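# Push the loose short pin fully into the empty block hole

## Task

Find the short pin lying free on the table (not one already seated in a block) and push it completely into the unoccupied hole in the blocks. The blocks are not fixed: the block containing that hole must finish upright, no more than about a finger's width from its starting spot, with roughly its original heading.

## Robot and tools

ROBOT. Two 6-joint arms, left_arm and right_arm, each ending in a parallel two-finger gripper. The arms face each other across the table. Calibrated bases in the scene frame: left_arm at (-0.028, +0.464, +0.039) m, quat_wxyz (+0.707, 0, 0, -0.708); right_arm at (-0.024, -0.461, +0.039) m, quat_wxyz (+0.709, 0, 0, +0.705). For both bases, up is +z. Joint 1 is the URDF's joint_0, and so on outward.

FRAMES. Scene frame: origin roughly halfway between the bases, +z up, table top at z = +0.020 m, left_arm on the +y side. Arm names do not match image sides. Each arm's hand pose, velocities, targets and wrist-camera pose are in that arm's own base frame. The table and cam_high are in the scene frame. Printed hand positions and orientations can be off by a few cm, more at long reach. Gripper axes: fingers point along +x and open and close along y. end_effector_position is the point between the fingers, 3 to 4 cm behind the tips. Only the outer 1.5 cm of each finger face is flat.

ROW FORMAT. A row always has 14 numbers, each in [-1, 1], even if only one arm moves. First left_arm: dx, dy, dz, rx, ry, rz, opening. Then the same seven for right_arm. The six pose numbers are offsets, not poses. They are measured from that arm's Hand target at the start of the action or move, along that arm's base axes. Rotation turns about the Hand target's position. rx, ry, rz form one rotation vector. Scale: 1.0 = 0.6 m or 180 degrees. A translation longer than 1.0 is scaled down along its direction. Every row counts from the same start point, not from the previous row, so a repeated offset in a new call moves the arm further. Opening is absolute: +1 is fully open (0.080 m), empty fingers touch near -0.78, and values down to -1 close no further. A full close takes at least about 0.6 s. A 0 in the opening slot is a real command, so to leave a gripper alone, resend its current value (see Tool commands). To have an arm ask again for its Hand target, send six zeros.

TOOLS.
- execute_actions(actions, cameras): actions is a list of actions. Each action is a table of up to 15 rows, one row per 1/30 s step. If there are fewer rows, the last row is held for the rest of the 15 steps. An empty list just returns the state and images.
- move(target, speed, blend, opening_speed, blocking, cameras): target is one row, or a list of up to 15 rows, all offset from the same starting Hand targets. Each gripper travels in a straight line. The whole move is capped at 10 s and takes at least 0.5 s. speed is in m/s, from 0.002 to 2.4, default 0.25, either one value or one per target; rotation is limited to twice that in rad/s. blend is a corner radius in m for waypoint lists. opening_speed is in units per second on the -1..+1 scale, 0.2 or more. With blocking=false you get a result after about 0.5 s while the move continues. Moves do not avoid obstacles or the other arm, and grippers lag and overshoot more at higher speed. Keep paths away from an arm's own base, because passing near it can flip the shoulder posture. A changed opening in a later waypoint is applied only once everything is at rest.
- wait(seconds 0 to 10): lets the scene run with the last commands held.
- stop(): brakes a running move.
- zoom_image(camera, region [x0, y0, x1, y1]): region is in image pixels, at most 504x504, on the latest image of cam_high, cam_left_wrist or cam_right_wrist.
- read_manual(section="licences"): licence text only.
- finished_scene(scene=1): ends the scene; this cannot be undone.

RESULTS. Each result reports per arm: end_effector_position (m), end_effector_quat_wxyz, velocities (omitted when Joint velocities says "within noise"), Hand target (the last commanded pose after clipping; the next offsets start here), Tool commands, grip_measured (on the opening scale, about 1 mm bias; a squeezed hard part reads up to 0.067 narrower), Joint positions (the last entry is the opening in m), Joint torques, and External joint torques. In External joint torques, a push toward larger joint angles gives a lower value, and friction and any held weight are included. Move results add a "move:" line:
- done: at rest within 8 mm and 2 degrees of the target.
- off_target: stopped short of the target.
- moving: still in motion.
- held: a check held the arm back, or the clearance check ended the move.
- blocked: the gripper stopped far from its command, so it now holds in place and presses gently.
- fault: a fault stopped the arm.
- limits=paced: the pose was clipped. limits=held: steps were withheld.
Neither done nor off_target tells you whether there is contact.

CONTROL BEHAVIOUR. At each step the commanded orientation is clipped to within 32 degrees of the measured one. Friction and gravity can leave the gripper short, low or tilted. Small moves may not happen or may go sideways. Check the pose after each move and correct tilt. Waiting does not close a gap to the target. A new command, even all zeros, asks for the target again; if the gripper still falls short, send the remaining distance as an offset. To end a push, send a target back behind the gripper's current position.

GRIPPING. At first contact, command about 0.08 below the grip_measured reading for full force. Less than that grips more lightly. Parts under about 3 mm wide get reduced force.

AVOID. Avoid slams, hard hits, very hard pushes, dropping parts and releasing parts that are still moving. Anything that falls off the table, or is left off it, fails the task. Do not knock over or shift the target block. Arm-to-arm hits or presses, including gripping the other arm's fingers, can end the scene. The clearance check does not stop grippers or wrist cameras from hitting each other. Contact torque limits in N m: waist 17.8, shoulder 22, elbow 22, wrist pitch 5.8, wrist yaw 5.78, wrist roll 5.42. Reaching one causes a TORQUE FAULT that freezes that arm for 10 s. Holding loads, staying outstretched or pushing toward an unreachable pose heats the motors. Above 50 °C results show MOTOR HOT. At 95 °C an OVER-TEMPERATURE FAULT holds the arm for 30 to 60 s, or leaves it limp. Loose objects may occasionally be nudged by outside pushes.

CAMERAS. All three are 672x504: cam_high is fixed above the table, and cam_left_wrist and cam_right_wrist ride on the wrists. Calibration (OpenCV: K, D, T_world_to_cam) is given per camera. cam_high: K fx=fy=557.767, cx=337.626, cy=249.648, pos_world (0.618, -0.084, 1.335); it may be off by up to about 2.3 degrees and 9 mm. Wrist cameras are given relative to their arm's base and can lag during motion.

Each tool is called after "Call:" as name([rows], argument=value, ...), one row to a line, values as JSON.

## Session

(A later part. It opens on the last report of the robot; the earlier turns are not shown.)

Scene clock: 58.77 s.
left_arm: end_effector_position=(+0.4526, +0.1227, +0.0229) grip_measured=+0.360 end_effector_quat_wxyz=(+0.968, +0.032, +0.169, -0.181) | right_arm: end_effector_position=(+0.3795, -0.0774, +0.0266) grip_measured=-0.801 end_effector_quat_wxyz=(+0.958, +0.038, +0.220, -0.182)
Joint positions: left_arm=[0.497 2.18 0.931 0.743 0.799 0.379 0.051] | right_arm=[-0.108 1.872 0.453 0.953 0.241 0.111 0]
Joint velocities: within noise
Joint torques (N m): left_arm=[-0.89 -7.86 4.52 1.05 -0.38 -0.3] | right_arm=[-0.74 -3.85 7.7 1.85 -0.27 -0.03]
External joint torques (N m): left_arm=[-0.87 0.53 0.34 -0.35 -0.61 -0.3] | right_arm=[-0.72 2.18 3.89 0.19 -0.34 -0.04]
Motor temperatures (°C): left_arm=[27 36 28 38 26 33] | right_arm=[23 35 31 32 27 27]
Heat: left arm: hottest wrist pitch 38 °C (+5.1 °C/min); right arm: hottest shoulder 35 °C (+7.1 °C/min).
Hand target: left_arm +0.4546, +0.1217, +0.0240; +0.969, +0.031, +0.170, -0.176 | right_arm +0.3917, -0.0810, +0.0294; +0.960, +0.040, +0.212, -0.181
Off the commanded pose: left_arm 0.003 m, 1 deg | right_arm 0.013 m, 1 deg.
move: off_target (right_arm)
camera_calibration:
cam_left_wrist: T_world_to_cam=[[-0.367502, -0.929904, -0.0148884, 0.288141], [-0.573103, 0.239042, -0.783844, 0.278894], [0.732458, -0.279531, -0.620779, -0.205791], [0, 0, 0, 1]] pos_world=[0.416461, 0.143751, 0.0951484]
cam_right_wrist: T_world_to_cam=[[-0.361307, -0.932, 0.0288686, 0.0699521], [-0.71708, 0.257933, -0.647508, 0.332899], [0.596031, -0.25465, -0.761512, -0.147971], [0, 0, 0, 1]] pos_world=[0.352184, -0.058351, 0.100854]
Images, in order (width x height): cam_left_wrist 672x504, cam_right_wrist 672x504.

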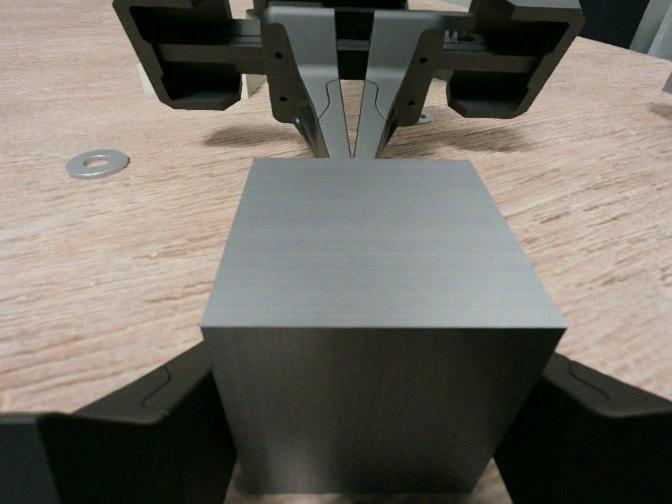

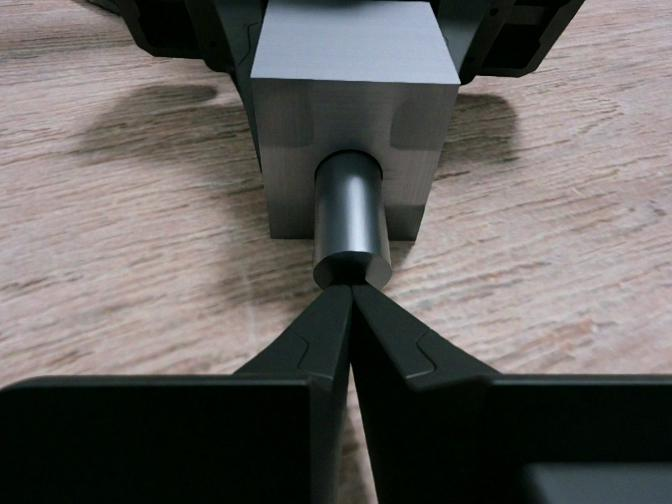

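Call:
move(target=[0,0,0,0,0,0,0.33,0.0155,-0.006,0.006,0,0,0,-0.85], speed=0.03, cameras=["cam_left_wrist","cam_right_wrist"])

Scene clock: 61.10 s.
left_arm: end_effector_position=(+0.4502, +0.1236, +0.0227) grip_measured=+0.360 end_effector_quat_wxyz=(+0.968, +0.031, +0.169, -0.182) | right_arm: end_effector_position=(+0.3835, -0.0799, +0.0258) grip_measured=-0.801 end_effector_quat_wxyz=(+0.956, +0.037, +0.229, -0.182)
Joint positions: left_arm=[0.503 2.177 0.925 0.742 0.807 0.383 0.051] | right_arm=[-0.116 1.872 0.478 0.912 0.235 0.107 0]
Joint velocities: within noise
Joint torques (N m): left_arm=[-1.54 -7.55 5.16 1.09 -0.72 -0.43] | right_arm=[-0.85 -3.79 9.19 2.19 -0.34 -0.03]
External joint torques (N m): left_arm=[-1.62 0.8 1.03 -0.3 -0.94 -0.43] | right_arm=[-0.85 2.32 5.31 0.56 -0.42 -0.03]
Motor temperatures (°C): left_arm=[27 36 28 37 26 33] | right_arm=[23 34 32 33 27 27]
Heat: left arm: hottest wrist pitch 37 °C (+4.1 °C/min); right arm: hottest shoulder 34 °C (+6.1 °C/min).
Hand target: left_arm +0.4546, +0.1217, +0.0239; +0.969, +0.031, +0.170, -0.176 | right_arm +0.4010, -0.0846, +0.0328; +0.959, +0.040, +0.212, -0.181
Off the commanded pose: left_arm 0.005 m, 1 deg | right_arm 0.019 m, 2 deg.
move: off_target (right_arm)
camera_calibration:
cam_left_wrist: T_world_to_cam=[[-0.369828, -0.92901, -0.0129307, 0.289055], [-0.572605, 0.238864, -0.784263, 0.277071], [0.731676, -0.282638, -0.620294, -0.203107], [0, 0, 0, 1]] pos_world=[0.414161, 0.144947, 0.0950478]
cam_right_wrist: T_world_to_cam=[[-0.361371, -0.931791, 0.0342963, 0.0689365], [-0.728041, 0.25899, -0.634729, 0.339923], [0.582552, -0.254342, -0.771974, -0.146059], [0, 0, 0, 1]] pos_world=[0.357477, -0.0609511, 0.100641]
Images, in order (width x height): cam_left_wrist 672x504, cam_right_wrist 672x504.

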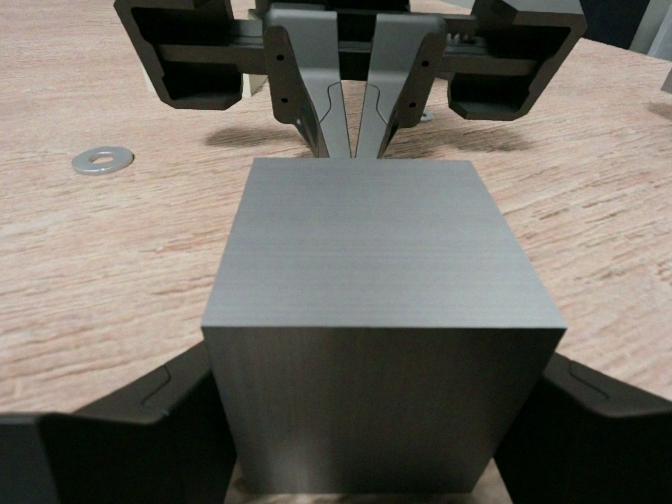

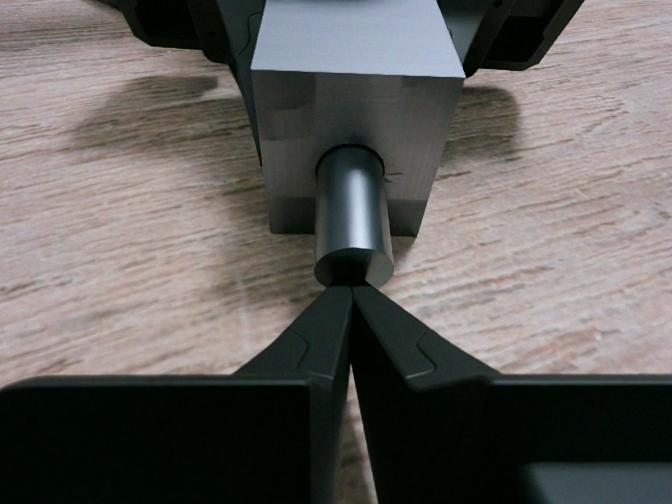

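Call:
move([
  [0,0,0,0,0,0,0.33,-0.0747,0.0288,0,0,0,0,-0.85],
  [0.0067,-0.0025,0,0,0,0,0.33,-0.0747,0.0288,0,0,0,0,-0.85],
], speed=[0.06,0.02])

Call:
zoom_image(camera="cam_right_wrist", region=[230, 0, 470, 300])

Scene clock: 62.87 s.
left_arm: end_effector_position=(+0.4540, +0.1240, +0.0232) grip_measured=+0.360 end_effector_quat_wxyz=(+0.970, +0.031, +0.171, -0.172) | right_arm: end_effector_position=(+0.3567, -0.0678, +0.0295) grip_measured=-0.801 end_effector_quat_wxyz=(+0.959, +0.039, +0.218, -0.180)
Joint positions: left_arm=[0.493 2.177 0.93 0.744 0.778 0.37 0.051] | right_arm=[-0.08 1.803 0.355 0.985 0.263 0.125 0]
Joint velocities: within noise
Joint torques (N m): left_arm=[-1.38 -6.91 6.11 0.9 0.17 -0.21] | right_arm=[0.22 -7.63 2.76 2.15 0.18 0.14]
External joint torques (N m): left_arm=[-1.39 1.55 1.88 -0.52 -0.05 -0.22] | right_arm=[0.22 -2.26 -0.87 0.5 0.1 0.14]
Motor temperatures (°C): left_arm=[27 37 28 37 26 33] | right_arm=[23 34 32 33 27 27]
Heat: left arm: hottest shoulder 37 °C (+7.0 °C/min); right arm: hottest shoulder 34 °C (+6.0 °C/min).
Hand target: left_arm +0.4587, +0.1201, +0.0240; +0.969, +0.031, +0.170, -0.176 | right_arm +0.3562, -0.0674, +0.0328; +0.959, +0.040, +0.212, -0.181
Off the commanded pose: left_arm 0.006 m, 0 deg | right_arm 0.003 m, 1 deg.
move: done
camera_calibration:
cam_left_wrist: T_world_to_cam=[[-0.351021, -0.93622, -0.0166212, 0.283297], [-0.580684, 0.231575, -0.780499, 0.283903], [0.734568, -0.26432, -0.624936, -0.208898], [0, 0, 0, 1]] pos_world=[0.417751, 0.144267, 0.0957465]
cam_right_wrist: T_world_to_cam=[[-0.358846, -0.933059, 0.025106, 0.0697066], [-0.713698, 0.256948, -0.651623, 0.314843], [0.601552, -0.25175, -0.758127, -0.131441], [0, 0, 0, 1]] pos_world=[0.328785, -0.0489481, 0.10376]

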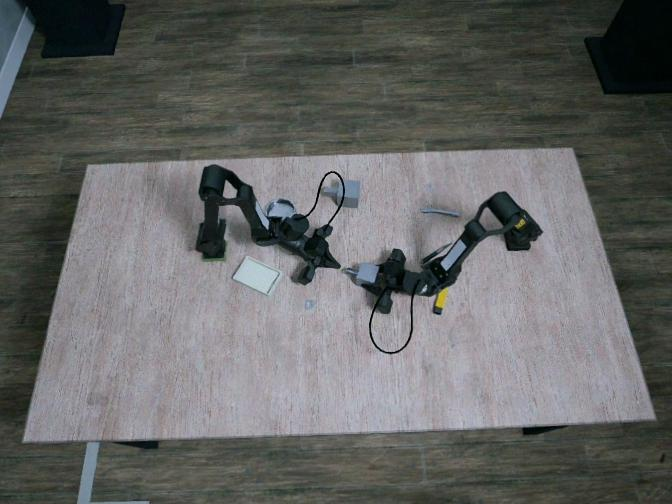

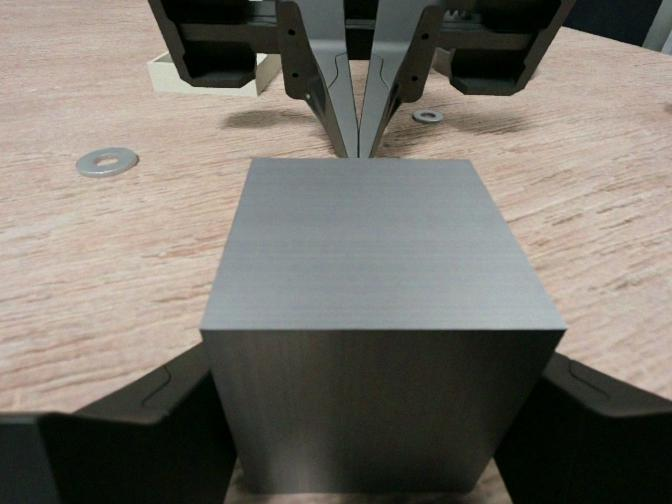

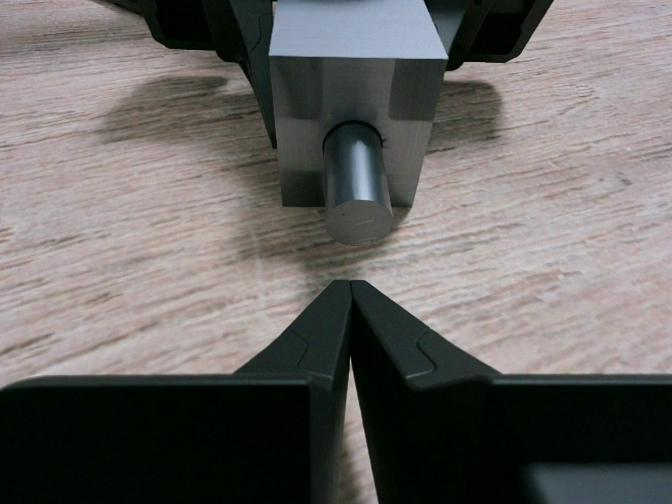

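Scaled by 1.680 from the camera's 672x504 image, which has a finer 960x720 frame.

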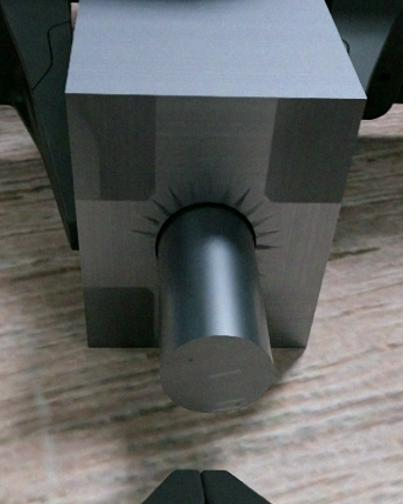

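Call:
move([
  [-0.0078,0.0035,0,0,0,0,0.33,-0.02,0.008,0.02,0,0,0,-0.85],
  [-0.0078,0.0035,0,0,0,0,0.9,-0.02,0.008,0.02,0,0,0,-0.85],
  [-0.1795,0.068,0.02,0,0,0,0.9,-0.02,0.008,0.02,0,0,0,-0.85],
], speed=[0.04,0.04,0.12], opening_speed=0.6)

Call:
zoom_image(camera="cam_right_wrist", region=[230, 0, 470, 300])

Call:
zoom_image(camera="cam_high", region=[290, 240, 400, 360])

Scene clock: 68.90 s.
left_arm: end_effector_position=(+0.3523, +0.1619, +0.0322) grip_measured=+0.897 end_effector_quat_wxyz=(+0.969, +0.027, +0.174, -0.175) | right_arm: end_effector_position=(+0.3453, -0.0629, +0.0427) grip_measured=-0.801 end_effector_quat_wxyz=(+0.959, +0.039, +0.215, -0.180)
Joint positions: left_arm=[0.765 1.982 0.705 0.569 1.008 0.619 0.075] | right_arm=[-0.062 1.69 0.316 0.913 0.279 0.133 0]
Joint velocities: within noise
Joint torques (N m): left_arm=[0.19 -7.45 3.15 0.91 0.64 0.12] | right_arm=[0.23 -7 3.11 1.87 0.18 0.14]
External joint torques (N m): left_arm=[0.22 -0.62 -0.71 -0.29 0.28 0.11] | right_arm=[0.22 -2.15 -0.87 0.23 0.1 0.14]
Motor temperatures (°C): left_arm=[27 38 28 37 26 32] | right_arm=[23 34 31 34 27 27]
Heat: left arm: hottest shoulder 38 °C (+7.0 °C/min); right arm: hottest shoulder 34 °C (+6.0 °C/min).
Hand target: left_arm +0.3509, +0.1610, +0.0360; +0.969, +0.031, +0.170, -0.176 | right_arm +0.3442, -0.0625, +0.0448; +0.960, +0.040, +0.212, -0.181
Off the commanded pose: left_arm 0.004 m, 1 deg | right_arm 0.002 m, 0 deg.
move: done
camera_calibration:
cam_left_wrist: T_world_to_cam=[[-0.355596, -0.934616, -0.00664406, 0.284192], [-0.585043, 0.228125, -0.778257, 0.225128], [0.728887, -0.272858, -0.627911, -0.115074], [0, 0, 0, 1]] pos_world=[0.316643, 0.182854, 0.10484]
cam_right_wrist: T_world_to_cam=[[-0.358791, -0.933108, 0.0240509, 0.069822], [-0.710856, 0.256452, -0.654917, 0.313098], [0.60494, -0.252075, -0.755318, -0.114668], [0, 0, 0, 1]] pos_world=[0.316987, -0.0440482, 0.116763]

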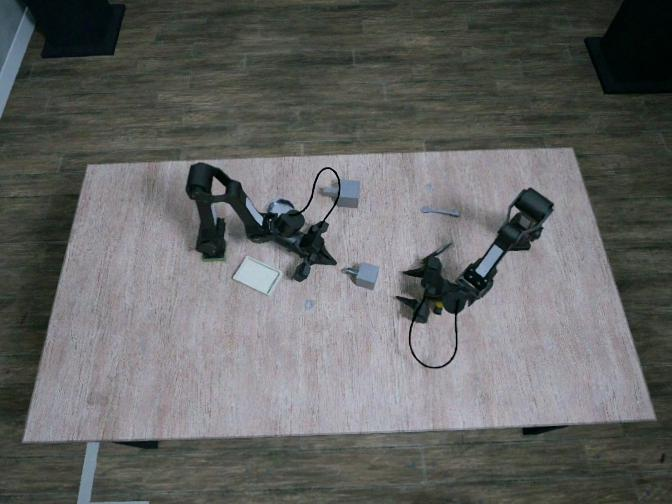

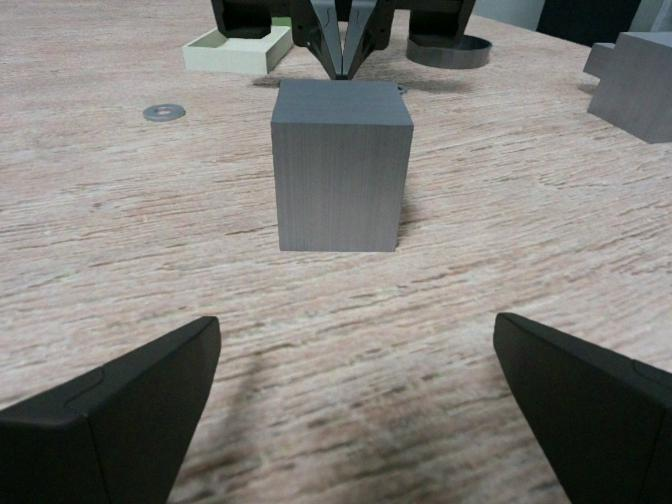

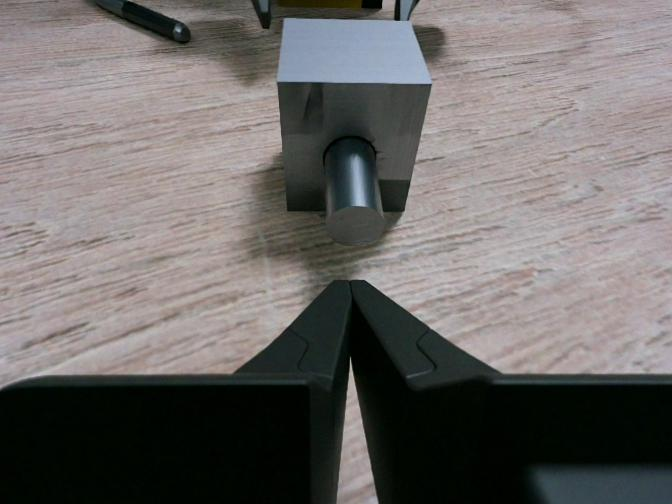

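Scaled by 1.680 from the camera's 672x504 image, which has a finer 960x720 frame.

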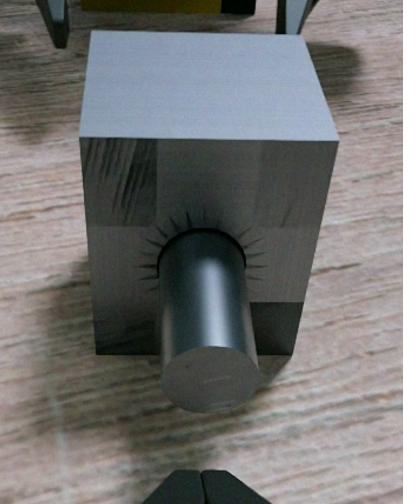

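Scaled by 4.200 from the camera's 672x504 image, which has a finer 960x720 frame.

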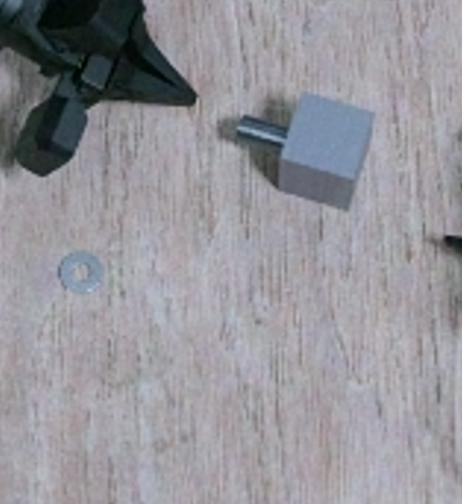

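Call:
move([
  [0.1718,-0.0647,-0.02,0,0,0,0.9,0.04,-0.0158,-0.0197,0,0,0,-0.85],
  [0.1718,-0.0647,-0.02,0,0,0,0.31,0.0505,-0.02,-0.0197,0,0,0,-0.85],
], speed=[0.12,0.04], opening_speed=0.6, cameras=["cam_left_wrist","cam_right_wrist"])

Scene clock: 72.73 s.
left_arm: end_effector_position=(+0.4516, +0.1234, +0.0239) grip_measured=+0.359 end_effector_quat_wxyz=(+0.969, +0.031, +0.173, -0.172) | right_arm: end_effector_position=(+0.3723, -0.0741, +0.0340) grip_measured=-0.801 end_effector_quat_wxyz=(+0.959, +0.040, +0.212, -0.182)
Joint positions: left_arm=[0.494 2.167 0.92 0.739 0.777 0.373 0.051] | right_arm=[-0.098 1.827 0.418 0.96 0.251 0.119 0]
Joint velocities: within noise
Joint torques (N m): left_arm=[-0.39 -6.58 5.61 1.26 0.55 -0.07] | right_arm=[-0.15 -5.4 4.29 1.88 -0.08 -0.01]
External joint torques (N m): left_arm=[-0.37 1.85 1.33 -0.18 0.34 -0.07] | right_arm=[-0.16 0.34 0.46 0.22 -0.14 -0.02]
Motor temperatures (°C): left_arm=[27 38 28 37 26 32] | right_arm=[23 34 30 35 27 27]
Heat: left arm: hottest shoulder 38 °C (+7.0 °C/min); right arm: hottest wrist pitch 35 °C (+5.0 °C/min).
Hand target: left_arm +0.4540, +0.1221, +0.0239; +0.969, +0.031, +0.170, -0.176 | right_arm +0.3744, -0.0745, +0.0330; +0.959, +0.040, +0.212, -0.181
Off the commanded pose: left_arm 0.003 m, 1 deg | right_arm 0.002 m, 0 deg.
move: done
camera_calibration:
cam_left_wrist: T_world_to_cam=[[-0.350662, -0.936368, -0.0158387, 0.281619], [-0.583431, 0.231657, -0.778423, 0.284418], [0.73256, -0.263723, -0.62754, -0.206065], [0, 0, 0, 1]] pos_world=[0.415646, 0.143468, 0.0965444]
cam_right_wrist: T_world_to_cam=[[-0.363226, -0.93145, 0.0216208, 0.0711916], [-0.704617, 0.25944, -0.660458, 0.327627], [0.609575, -0.25513, -0.750551, -0.142531], [0, 0, 0, 1]] pos_world=[0.343594, -0.055052, 0.107869]
Images, in order (width x height): cam_left_wrist 672x504, cam_right_wrist 672x504.

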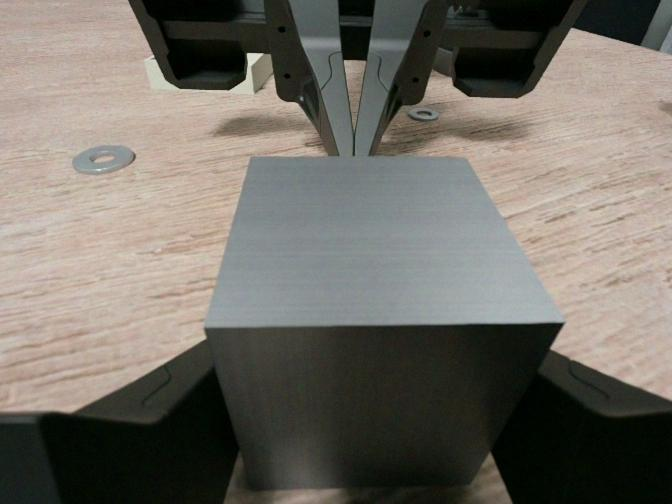

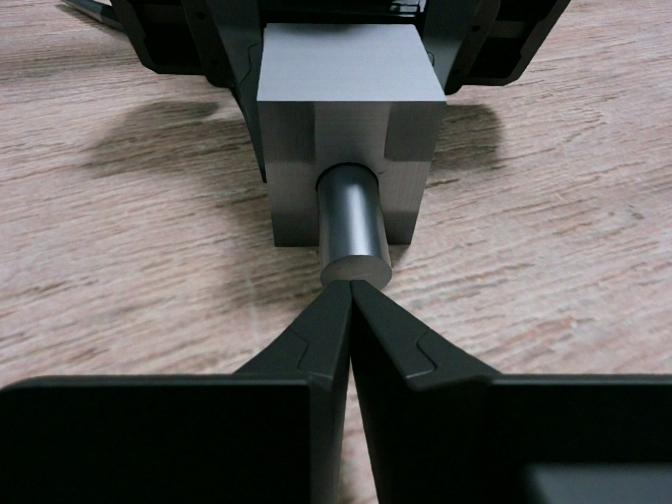

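Call:
zoom_image(camera="cam_right_wrist", region=[250, 80, 450, 300])

Call:
move(target=[0.0125,-0.0047,0,0,0,0,0.31,0.0458,-0.0205,0.005,0,0,0,-0.85], speed=0.04, cameras=["cam_left_wrist","cam_right_wrist"])

Call:
zoom_image(camera="cam_right_wrist", region=[250, 80, 450, 300])

Scaled by 2.291 from the camera's 672x504 image, which has a finer 960x720 frame.

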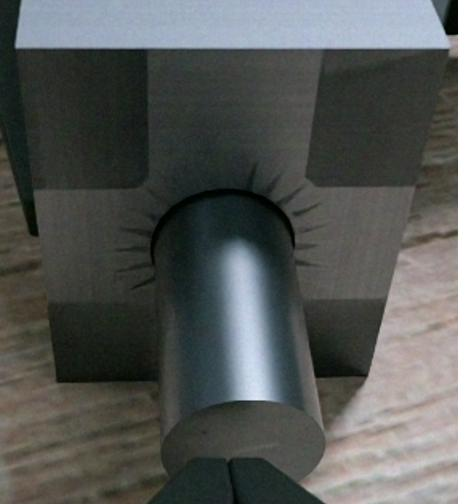

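Scene clock: 74.00 s.
left_arm: end_effector_position=(+0.4508, +0.1214, +0.0237) grip_measured=+0.359 end_effector_quat_wxyz=(+0.968, +0.029, +0.172, -0.178) | right_arm: end_effector_position=(+0.3828, -0.0802, +0.0270) grip_measured=-0.801 end_effector_quat_wxyz=(+0.955, +0.037, +0.232, -0.179)
Joint positions: left_arm=[0.494 2.168 0.92 0.736 0.791 0.374 0.051] | right_arm=[-0.12 1.858 0.479 0.891 0.226 0.103 0]
Joint velocities: within noise
Joint torques (N m): left_arm=[-2.16 -5.63 8.18 1.27 -0.6 -0.49] | right_arm=[-1.08 -3.74 9.77 2.38 -0.25 -0.03]
External joint torques (N m): left_arm=[-2.17 2.72 3.98 -0.12 -0.82 -0.49] | right_arm=[-1.09 2.33 5.83 0.75 -0.32 -0.04]
Motor temperatures (°C): left_arm=[27 38 28 37 26 32] | right_arm=[23 33 31 35 27 27]
Heat: left arm: hottest shoulder 38 °C (+7.0 °C/min); right arm: hottest wrist pitch 35 °C (+5.0 °C/min).
Hand target: left_arm +0.4615, +0.1193, +0.0240; +0.969, +0.032, +0.170, -0.176 | right_arm +0.4019, -0.0869, +0.0361; +0.959, +0.040, +0.212, -0.181
Off the commanded pose: left_arm 0.011 m, 0 deg | right_arm 0.022 m, 2 deg.
move: off_target (left_arm, right_arm)
camera_calibration:
cam_left_wrist: T_world_to_cam=[[-0.362095, -0.932095, -0.0092284, 0.284047], [-0.580458, 0.233217, -0.780178, 0.28276], [0.729353, -0.277142, -0.625489, -0.203012], [0, 0, 0, 1]] pos_world=[0.41505, 0.142551, 0.0962426]
cam_right_wrist: T_world_to_cam=[[-0.35572, -0.93396, 0.0343862, 0.0660273], [-0.733958, 0.256389, -0.628944, 0.342029], [0.578592, -0.248966, -0.77669, -0.142669], [0, 0, 0, 1]] pos_world=[0.357069, -0.0615455, 0.102037]
Images, in order (width x height): cam_left_wrist 672x504, cam_right_wrist 672x504.

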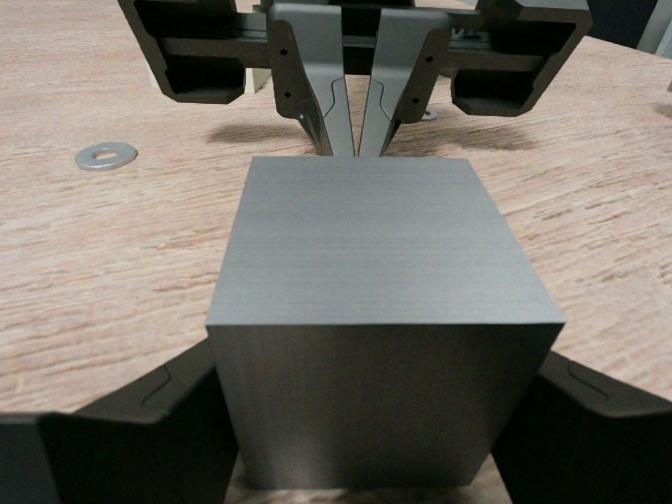

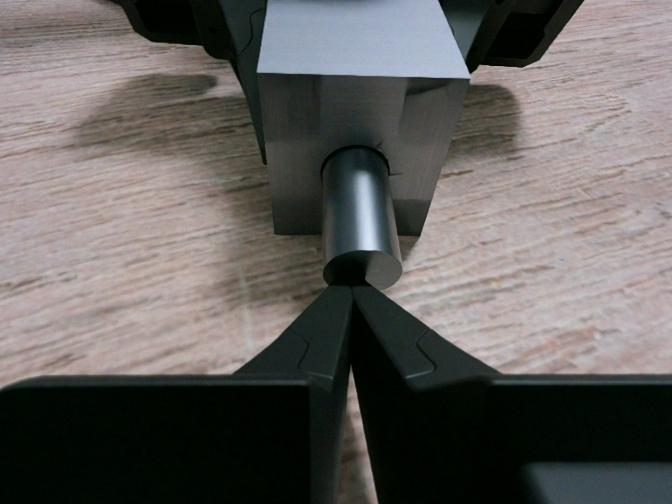

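Scaled by 2.291 from the camera's 672x504 image, which has a finer 960x720 frame.

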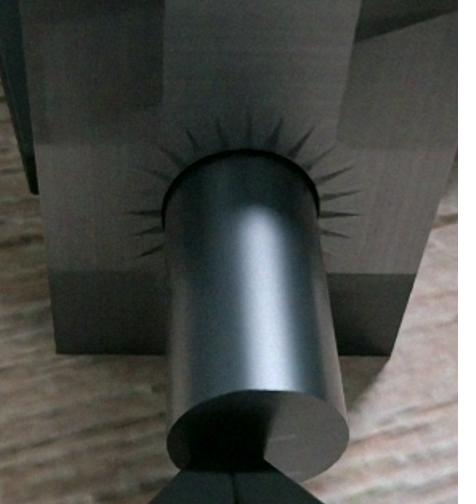

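Call:
move(target=[0.011,-0.0041,0,0,0,0,0.31,0.0326,-0.0127,0.01,0,0,0,-0.85], speed=0.04, cameras=["cam_left_wrist","cam_right_wrist"])

Call:
zoom_image(camera="cam_right_wrist", region=[250, 80, 450, 300])

Scene clock: 75.03 s.
left_arm: end_effector_position=(+0.4581, +0.1260, +0.0255) grip_measured=+0.359 end_effector_quat_wxyz=(+0.971, +0.028, +0.172, -0.167) | right_arm: end_effector_position=(+0.3976, -0.0887, +0.0171) grip_measured=-0.801 end_effector_quat_wxyz=(+0.949, +0.039, +0.257, -0.180)
Joint positions: left_arm=[0.49 2.177 0.946 0.735 0.766 0.355 0.051] | right_arm=[-0.144 1.91 0.567 0.805 0.205 0.099 0]
Joint velocities: within noise
Joint torques (N m): left_arm=[-3.11 -5.57 7.72 1.11 -0.07 -0.13] | right_arm=[-0.51 -8.44 9.64 3.92 -0.06 -0.12]
External joint torques (N m): left_arm=[-3.09 2.84 3.51 -0.29 -0.28 -0.13] | right_arm=[-0.53 -1.8 5.53 2.3 -0.12 -0.12]
Motor temperatures (°C): left_arm=[27 38 28 37 26 32] | right_arm=[23 33 31 35 27 27]
Heat: left arm: hottest shoulder 38 °C (+6.1 °C/min); right arm: hottest wrist pitch 35 °C (+5.1 °C/min).
Hand target: left_arm +0.4681, +0.1169, +0.0239; +0.969, +0.031, +0.170, -0.176 | right_arm +0.4215, -0.0946, +0.0421; +0.959, +0.040, +0.212, -0.181
Off the commanded pose: left_arm 0.014 m, 1 deg | right_arm 0.035 m, 5 deg.
move: off_target (left_arm, right_arm)
camera_calibration:
cam_left_wrist: T_world_to_cam=[[-0.339575, -0.940517, -0.0107651, 0.281743], [-0.584729, 0.220054, -0.780812, 0.290996], [0.736736, -0.25885, -0.624673, -0.211634], [0, 0, 0, 1]] pos_world=[0.421745, 0.146168, 0.0980439]
cam_right_wrist: T_world_to_cam=[[-0.357549, -0.933038, 0.0399767, 0.0644187], [-0.762934, 0.267141, -0.5887, 0.360672], [0.5386, -0.240989, -0.807363, -0.143978], [0, 0, 0, 1]] pos_world=[0.375749, -0.0709423, 0.0935096]
Images, in order (width x height): cam_left_wrist 672x504, cam_right_wrist 672x504.

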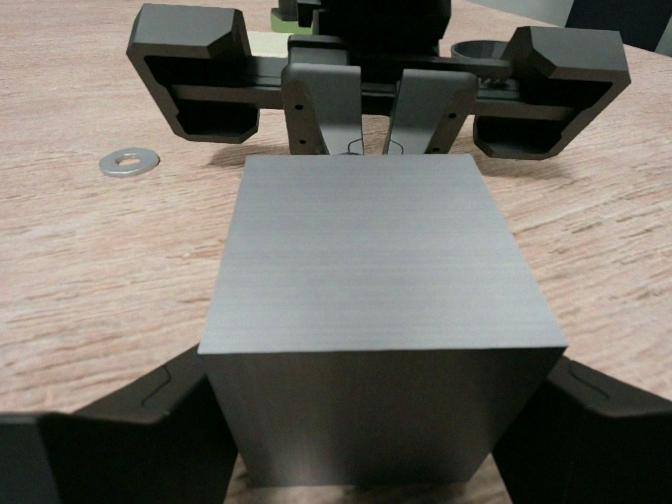

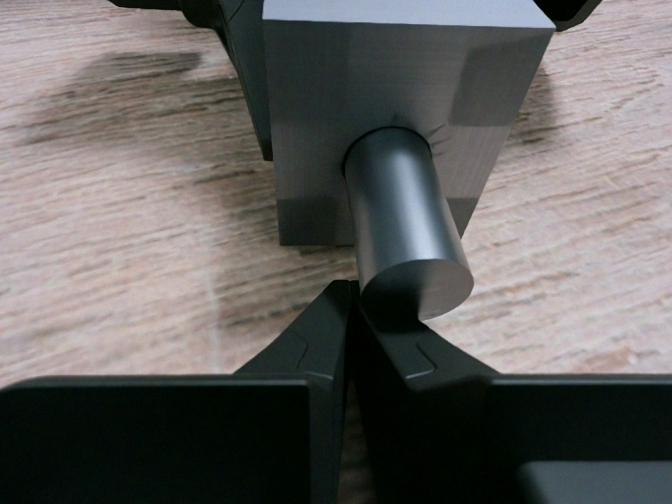

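Scaled by 2.291 from the camera's 672x504 image, which has a finer 960x720 frame.

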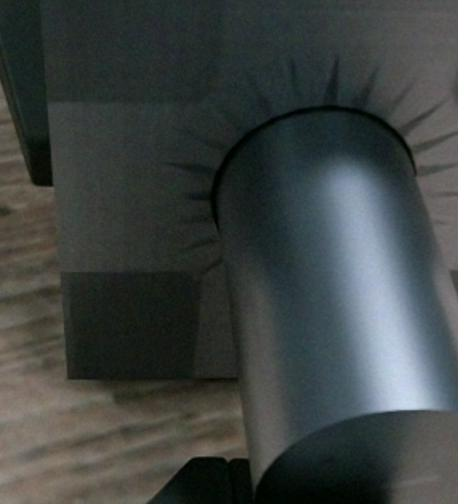

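Call:
move([
  [-0.0185,0.0118,0,0,0,0,0.31,-0.0492,0.0143,-0.0418,0,0,0,-0.85],
  [-0.0185,0.0118,0,0,0,0,0.31,-0.1192,0.0477,-0.0302,0,0,0,-0.85],
], speed=[0.1,0.06])

Call:
zoom_image(camera="cam_right_wrist", region=[230, 0, 470, 300])

Scene clock: 76.93 s.
left_arm: end_effector_position=(+0.4572, +0.1280, +0.0255) grip_measured=+0.359 end_effector_quat_wxyz=(+0.970, +0.034, +0.171, -0.167) | right_arm: end_effector_position=(+0.3503, -0.0662, +0.0205) grip_measured=-0.801 end_effector_quat_wxyz=(+0.959, +0.039, +0.218, -0.180)
Joint positions: left_arm=[0.495 2.177 0.946 0.734 0.77 0.371 0.051] | right_arm=[-0.075 1.847 0.325 1.058 0.267 0.127 0]
Joint velocities: within noise
Joint torques (N m): left_arm=[-0.45 -7.04 4.59 0.99 0.89 0.01] | right_arm=[0.24 -7.52 2.44 2.14 0.17 0.15]
External joint torques (N m): left_arm=[-0.42 1.48 0.3 -0.43 0.67 0.01] | right_arm=[0.29 -2.24 -0.79 0.51 0.09 0.14]
Motor temperatures (°C): left_arm=[27 38 28 37 26 32] | right_arm=[23 33 31 36 27 27]
Heat: left arm: hottest shoulder 38 °C (+6.0 °C/min); right arm: hottest wrist pitch 36 °C (+6.0 °C/min).
Hand target: left_arm +0.4570, +0.1240, +0.0239; +0.969, +0.031, +0.170, -0.176 | right_arm +0.3499, -0.0658, +0.0238; +0.959, +0.040, +0.212, -0.181
Off the commanded pose: left_arm 0.004 m, 1 deg | right_arm 0.004 m, 1 deg.
move: done
camera_calibration:
cam_left_wrist: T_world_to_cam=[[-0.342477, -0.939224, -0.0238243, 0.284824], [-0.580293, 0.231404, -0.78084, 0.286559], [0.738897, -0.253595, -0.624276, -0.212233], [0, 0, 0, 1]] pos_world=[0.420652, 0.147381, 0.0980503]
cam_right_wrist: T_world_to_cam=[[-0.358498, -0.933188, 0.0252801, 0.0690327], [-0.713997, 0.256646, -0.651415, 0.304067], [0.601404, -0.251581, -0.758301, -0.134075], [0, 0, 0, 1]] pos_world=[0.322485, -0.0473479, 0.0946595]

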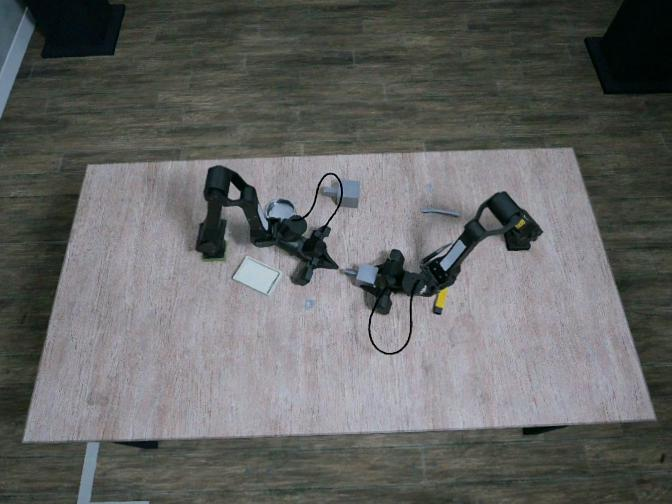

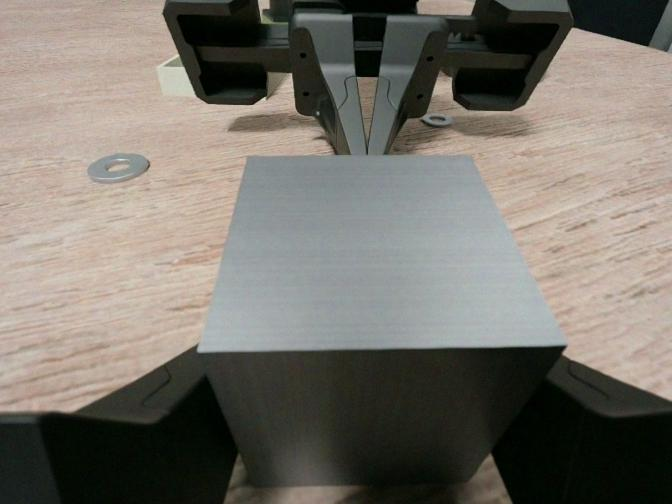

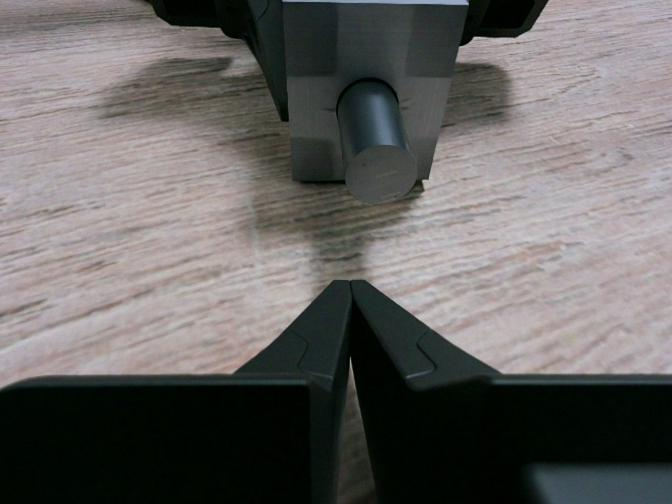

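Scaled by 1.680 from the camera's 672x504 image, which has a finer 960x720 frame.

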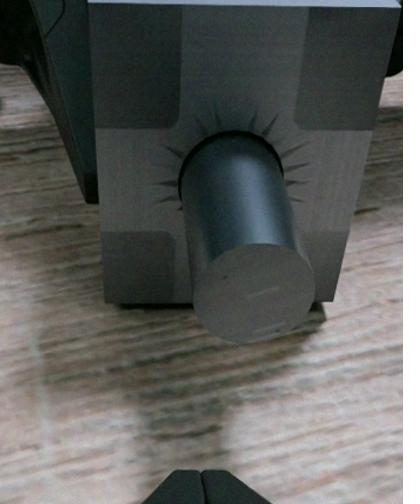

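Call:
move(target=[-0.002,-0.0058,-0.0017,0.0065,0.0172,0,0.33,-0.02,0.008,0.03,0,0,0,-0.85], speed=0.03, cameras=["cam_left_wrist","cam_right_wrist"])

Call:
zoom_image(camera="cam_right_wrist", region=[230, 0, 470, 300])

Scene clock: 78.83 s.
left_arm: end_effector_position=(+0.4566, +0.1262, +0.0238) grip_measured=+0.359 end_effector_quat_wxyz=(+0.966, +0.038, +0.196, -0.167) | right_arm: end_effector_position=(+0.3390, -0.0615, +0.0398) grip_measured=-0.801 end_effector_quat_wxyz=(+0.959, +0.039, +0.216, -0.180)
Joint positions: left_arm=[0.487 2.153 0.961 0.631 0.746 0.411 0.051] | right_arm=[-0.057 1.69 0.289 0.94 0.284 0.135 0]
Joint velocities: within noise
Joint torques (N m): left_arm=[-0.99 -7.89 4.09 0.51 0.51 0.08] | right_arm=[0.22 -6.86 2.98 1.86 0.18 0.14]
External joint torques (N m): left_arm=[-1.03 0.64 -0.37 -0.9 0.29 0.08] | right_arm=[0.23 -2.13 -0.87 0.22 0.1 0.14]
Motor temperatures (°C): left_arm=[27 38 28 37 26 32] | right_arm=[23 33 31 36 27 27]
Heat: left arm: hottest shoulder 38 °C (+6.0 °C/min); right arm: hottest wrist pitch 36 °C (+6.0 °C/min).
Hand target: left_arm +0.4557, +0.1204, +0.0229; +0.964, +0.036, +0.198, -0.175 | right_arm +0.3379, -0.0611, +0.0418; +0.959, +0.040, +0.213, -0.181
Off the commanded pose: left_arm 0.006 m, 1 deg | right_arm 0.002 m, 0 deg.
move: done
camera_calibration:
cam_left_wrist: T_world_to_cam=[[-0.345759, -0.938066, -0.0219875, 0.284175], [-0.617287, 0.245047, -0.747602, 0.29965], [0.706688, -0.244917, -0.663783, -0.198624], [0, 0, 0, 1]] pos_world=[0.423591, 0.1445, 0.0984245]
cam_right_wrist: T_world_to_cam=[[-0.358932, -0.933052, 0.0241337, 0.0690103], [-0.710944, 0.256554, -0.654782, 0.306449], [0.604753, -0.25218, -0.755433, -0.112689], [0, 0, 0, 1]] pos_world=[0.310787, -0.0426484, 0.113863]
Images, in order (width x height): cam_left_wrist 672x504, cam_right_wrist 672x504.

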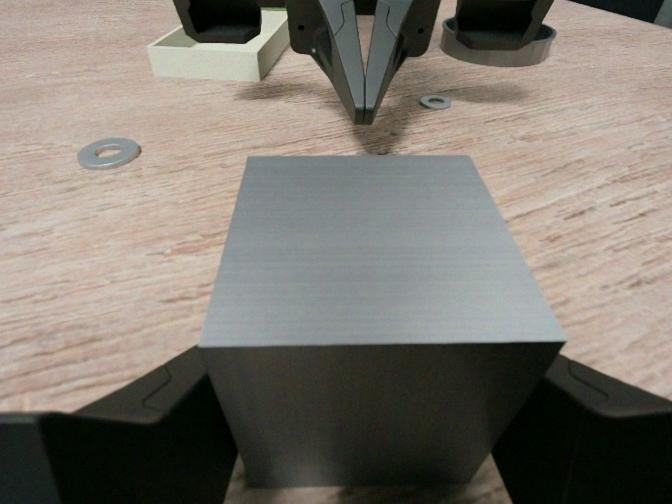

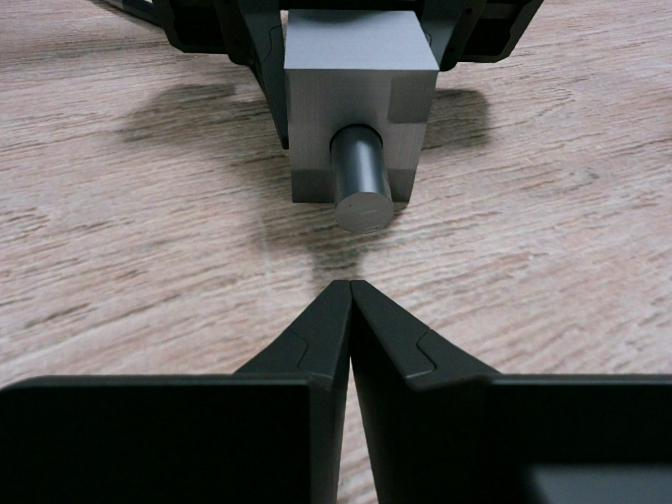

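Scaled by 1.680 from the camera's 672x504 image, which has a finer 960x720 frame.

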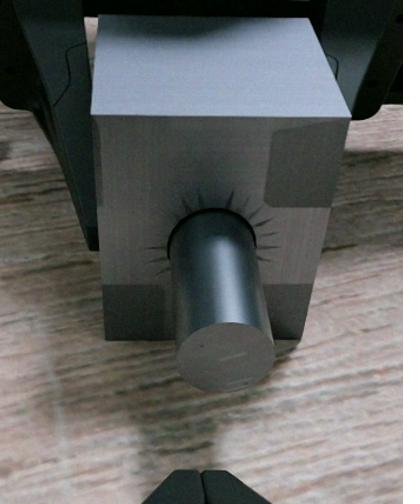

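Call:
move([
  [0,0,0,0,0,0,0.9,0,0,0,0,0,0,-0.85],
  [-0.16,0.06,0.02,0,0,0,0.9,-0.1,0.04,0.03,0,0,0,-0.85],
], speed=[0.04,0.12], opening_speed=0.5)

Call:
zoom_image(camera="cam_high", region=[290, 240, 400, 360])

Call:
zoom_image(camera="cam_right_wrist", region=[230, 0, 470, 300])

Scene clock: 81.87 s.
left_arm: end_effector_position=(+0.3612, +0.1573, +0.0310) grip_measured=+0.897 end_effector_quat_wxyz=(+0.963, +0.033, +0.202, -0.174) | right_arm: end_effector_position=(+0.2796, -0.0371, +0.0597) grip_measured=-0.801 end_effector_quat_wxyz=(+0.959, +0.039, +0.214, -0.180)
Joint positions: left_arm=[0.725 1.963 0.74 0.47 0.944 0.641 0.075] | right_arm=[0.08 1.26 0.104 0.676 0.406 0.201 0]
Joint velocities: within noise
Joint torques (N m): left_arm=[0.11 -7.57 3.35 0.9 0.64 0.11] | right_arm=[0.22 -4.14 3.91 1.81 0.23 0.15]
External joint torques (N m): left_arm=[0.17 -0.55 -0.85 -0.32 0.28 0.1] | right_arm=[0.22 -1.56 -1.04 0.2 0.1 0.15]
Motor temperatures (°C): left_arm=[27 39 28 37 26 32] | right_arm=[23 33 30 36 27 27]
Heat: left arm: hottest shoulder 39 °C (+6.0 °C/min); right arm: hottest wrist pitch 36 °C (+6.0 °C/min).
Hand target: left_arm +0.3598, +0.1564, +0.0349; +0.964, +0.036, +0.198, -0.175 | right_arm +0.2780, -0.0370, +0.0599; +0.959, +0.040, +0.212, -0.181
Off the commanded pose: left_arm 0.004 m, 1 deg | right_arm 0.002 m, 0 deg.
move: done
camera_calibration:
cam_left_wrist: T_world_to_cam=[[-0.356622, -0.934225, -0.00668293, 0.283429], [-0.626157, 0.244319, -0.74043, 0.241657], [0.693361, -0.259869, -0.672101, -0.11146], [0, 0, 0, 1]] pos_world=[0.329674, 0.17678, 0.105912]
cam_right_wrist: T_world_to_cam=[[-0.35892, -0.933088, 0.0228749, 0.0700359], [-0.708528, 0.256424, -0.657446, 0.27046], [0.607589, -0.252178, -0.753155, -0.0564895], [0, 0, 0, 1]] pos_world=[0.251088, -0.0182483, 0.133666]

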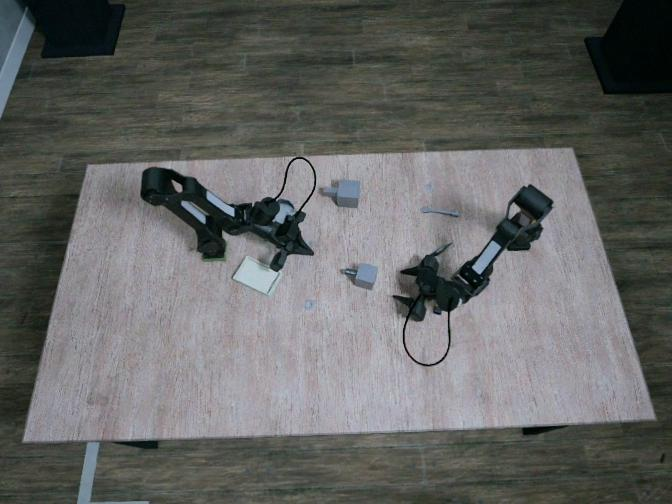

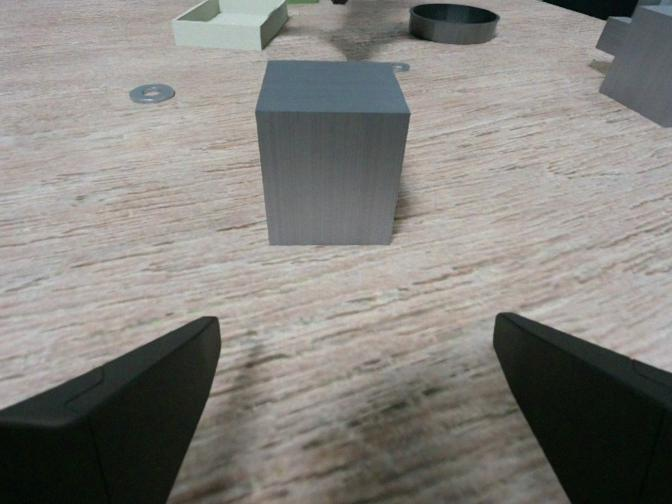

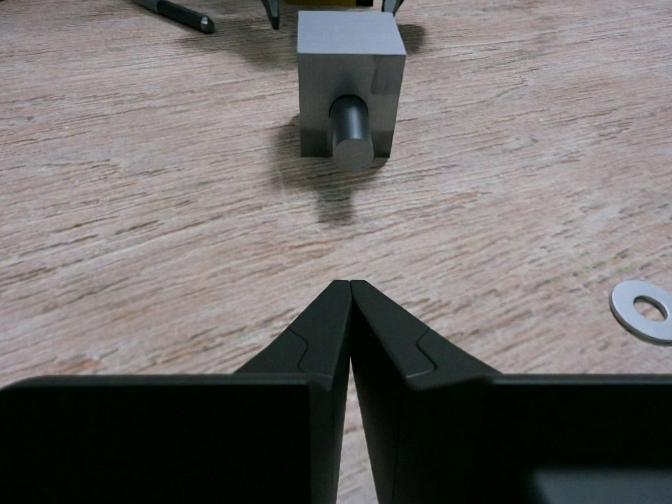

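Scaled by 4.200 from the camera's 672x504 image, which has a finer 960x720 frame.

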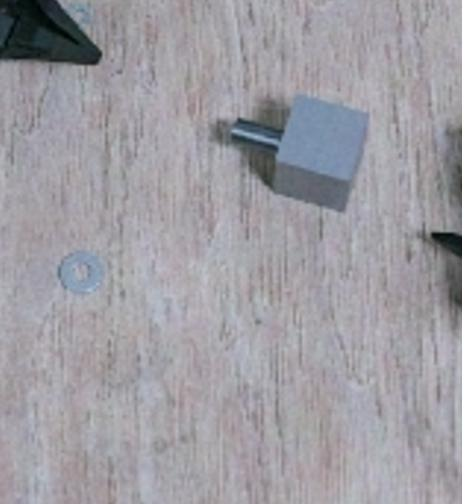

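Scaled by 1.680 from the camera's 672x504 image, which has a finer 960x720 frame.

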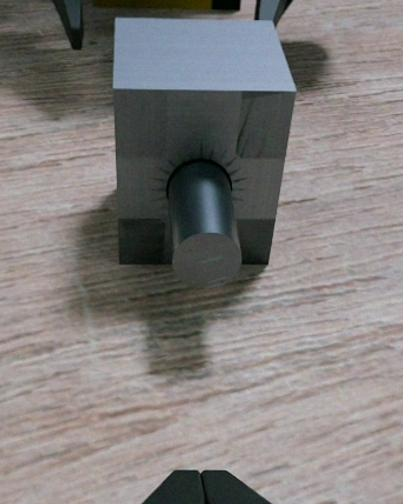

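Call:
finished_scene()

The scene is finished: the task was done.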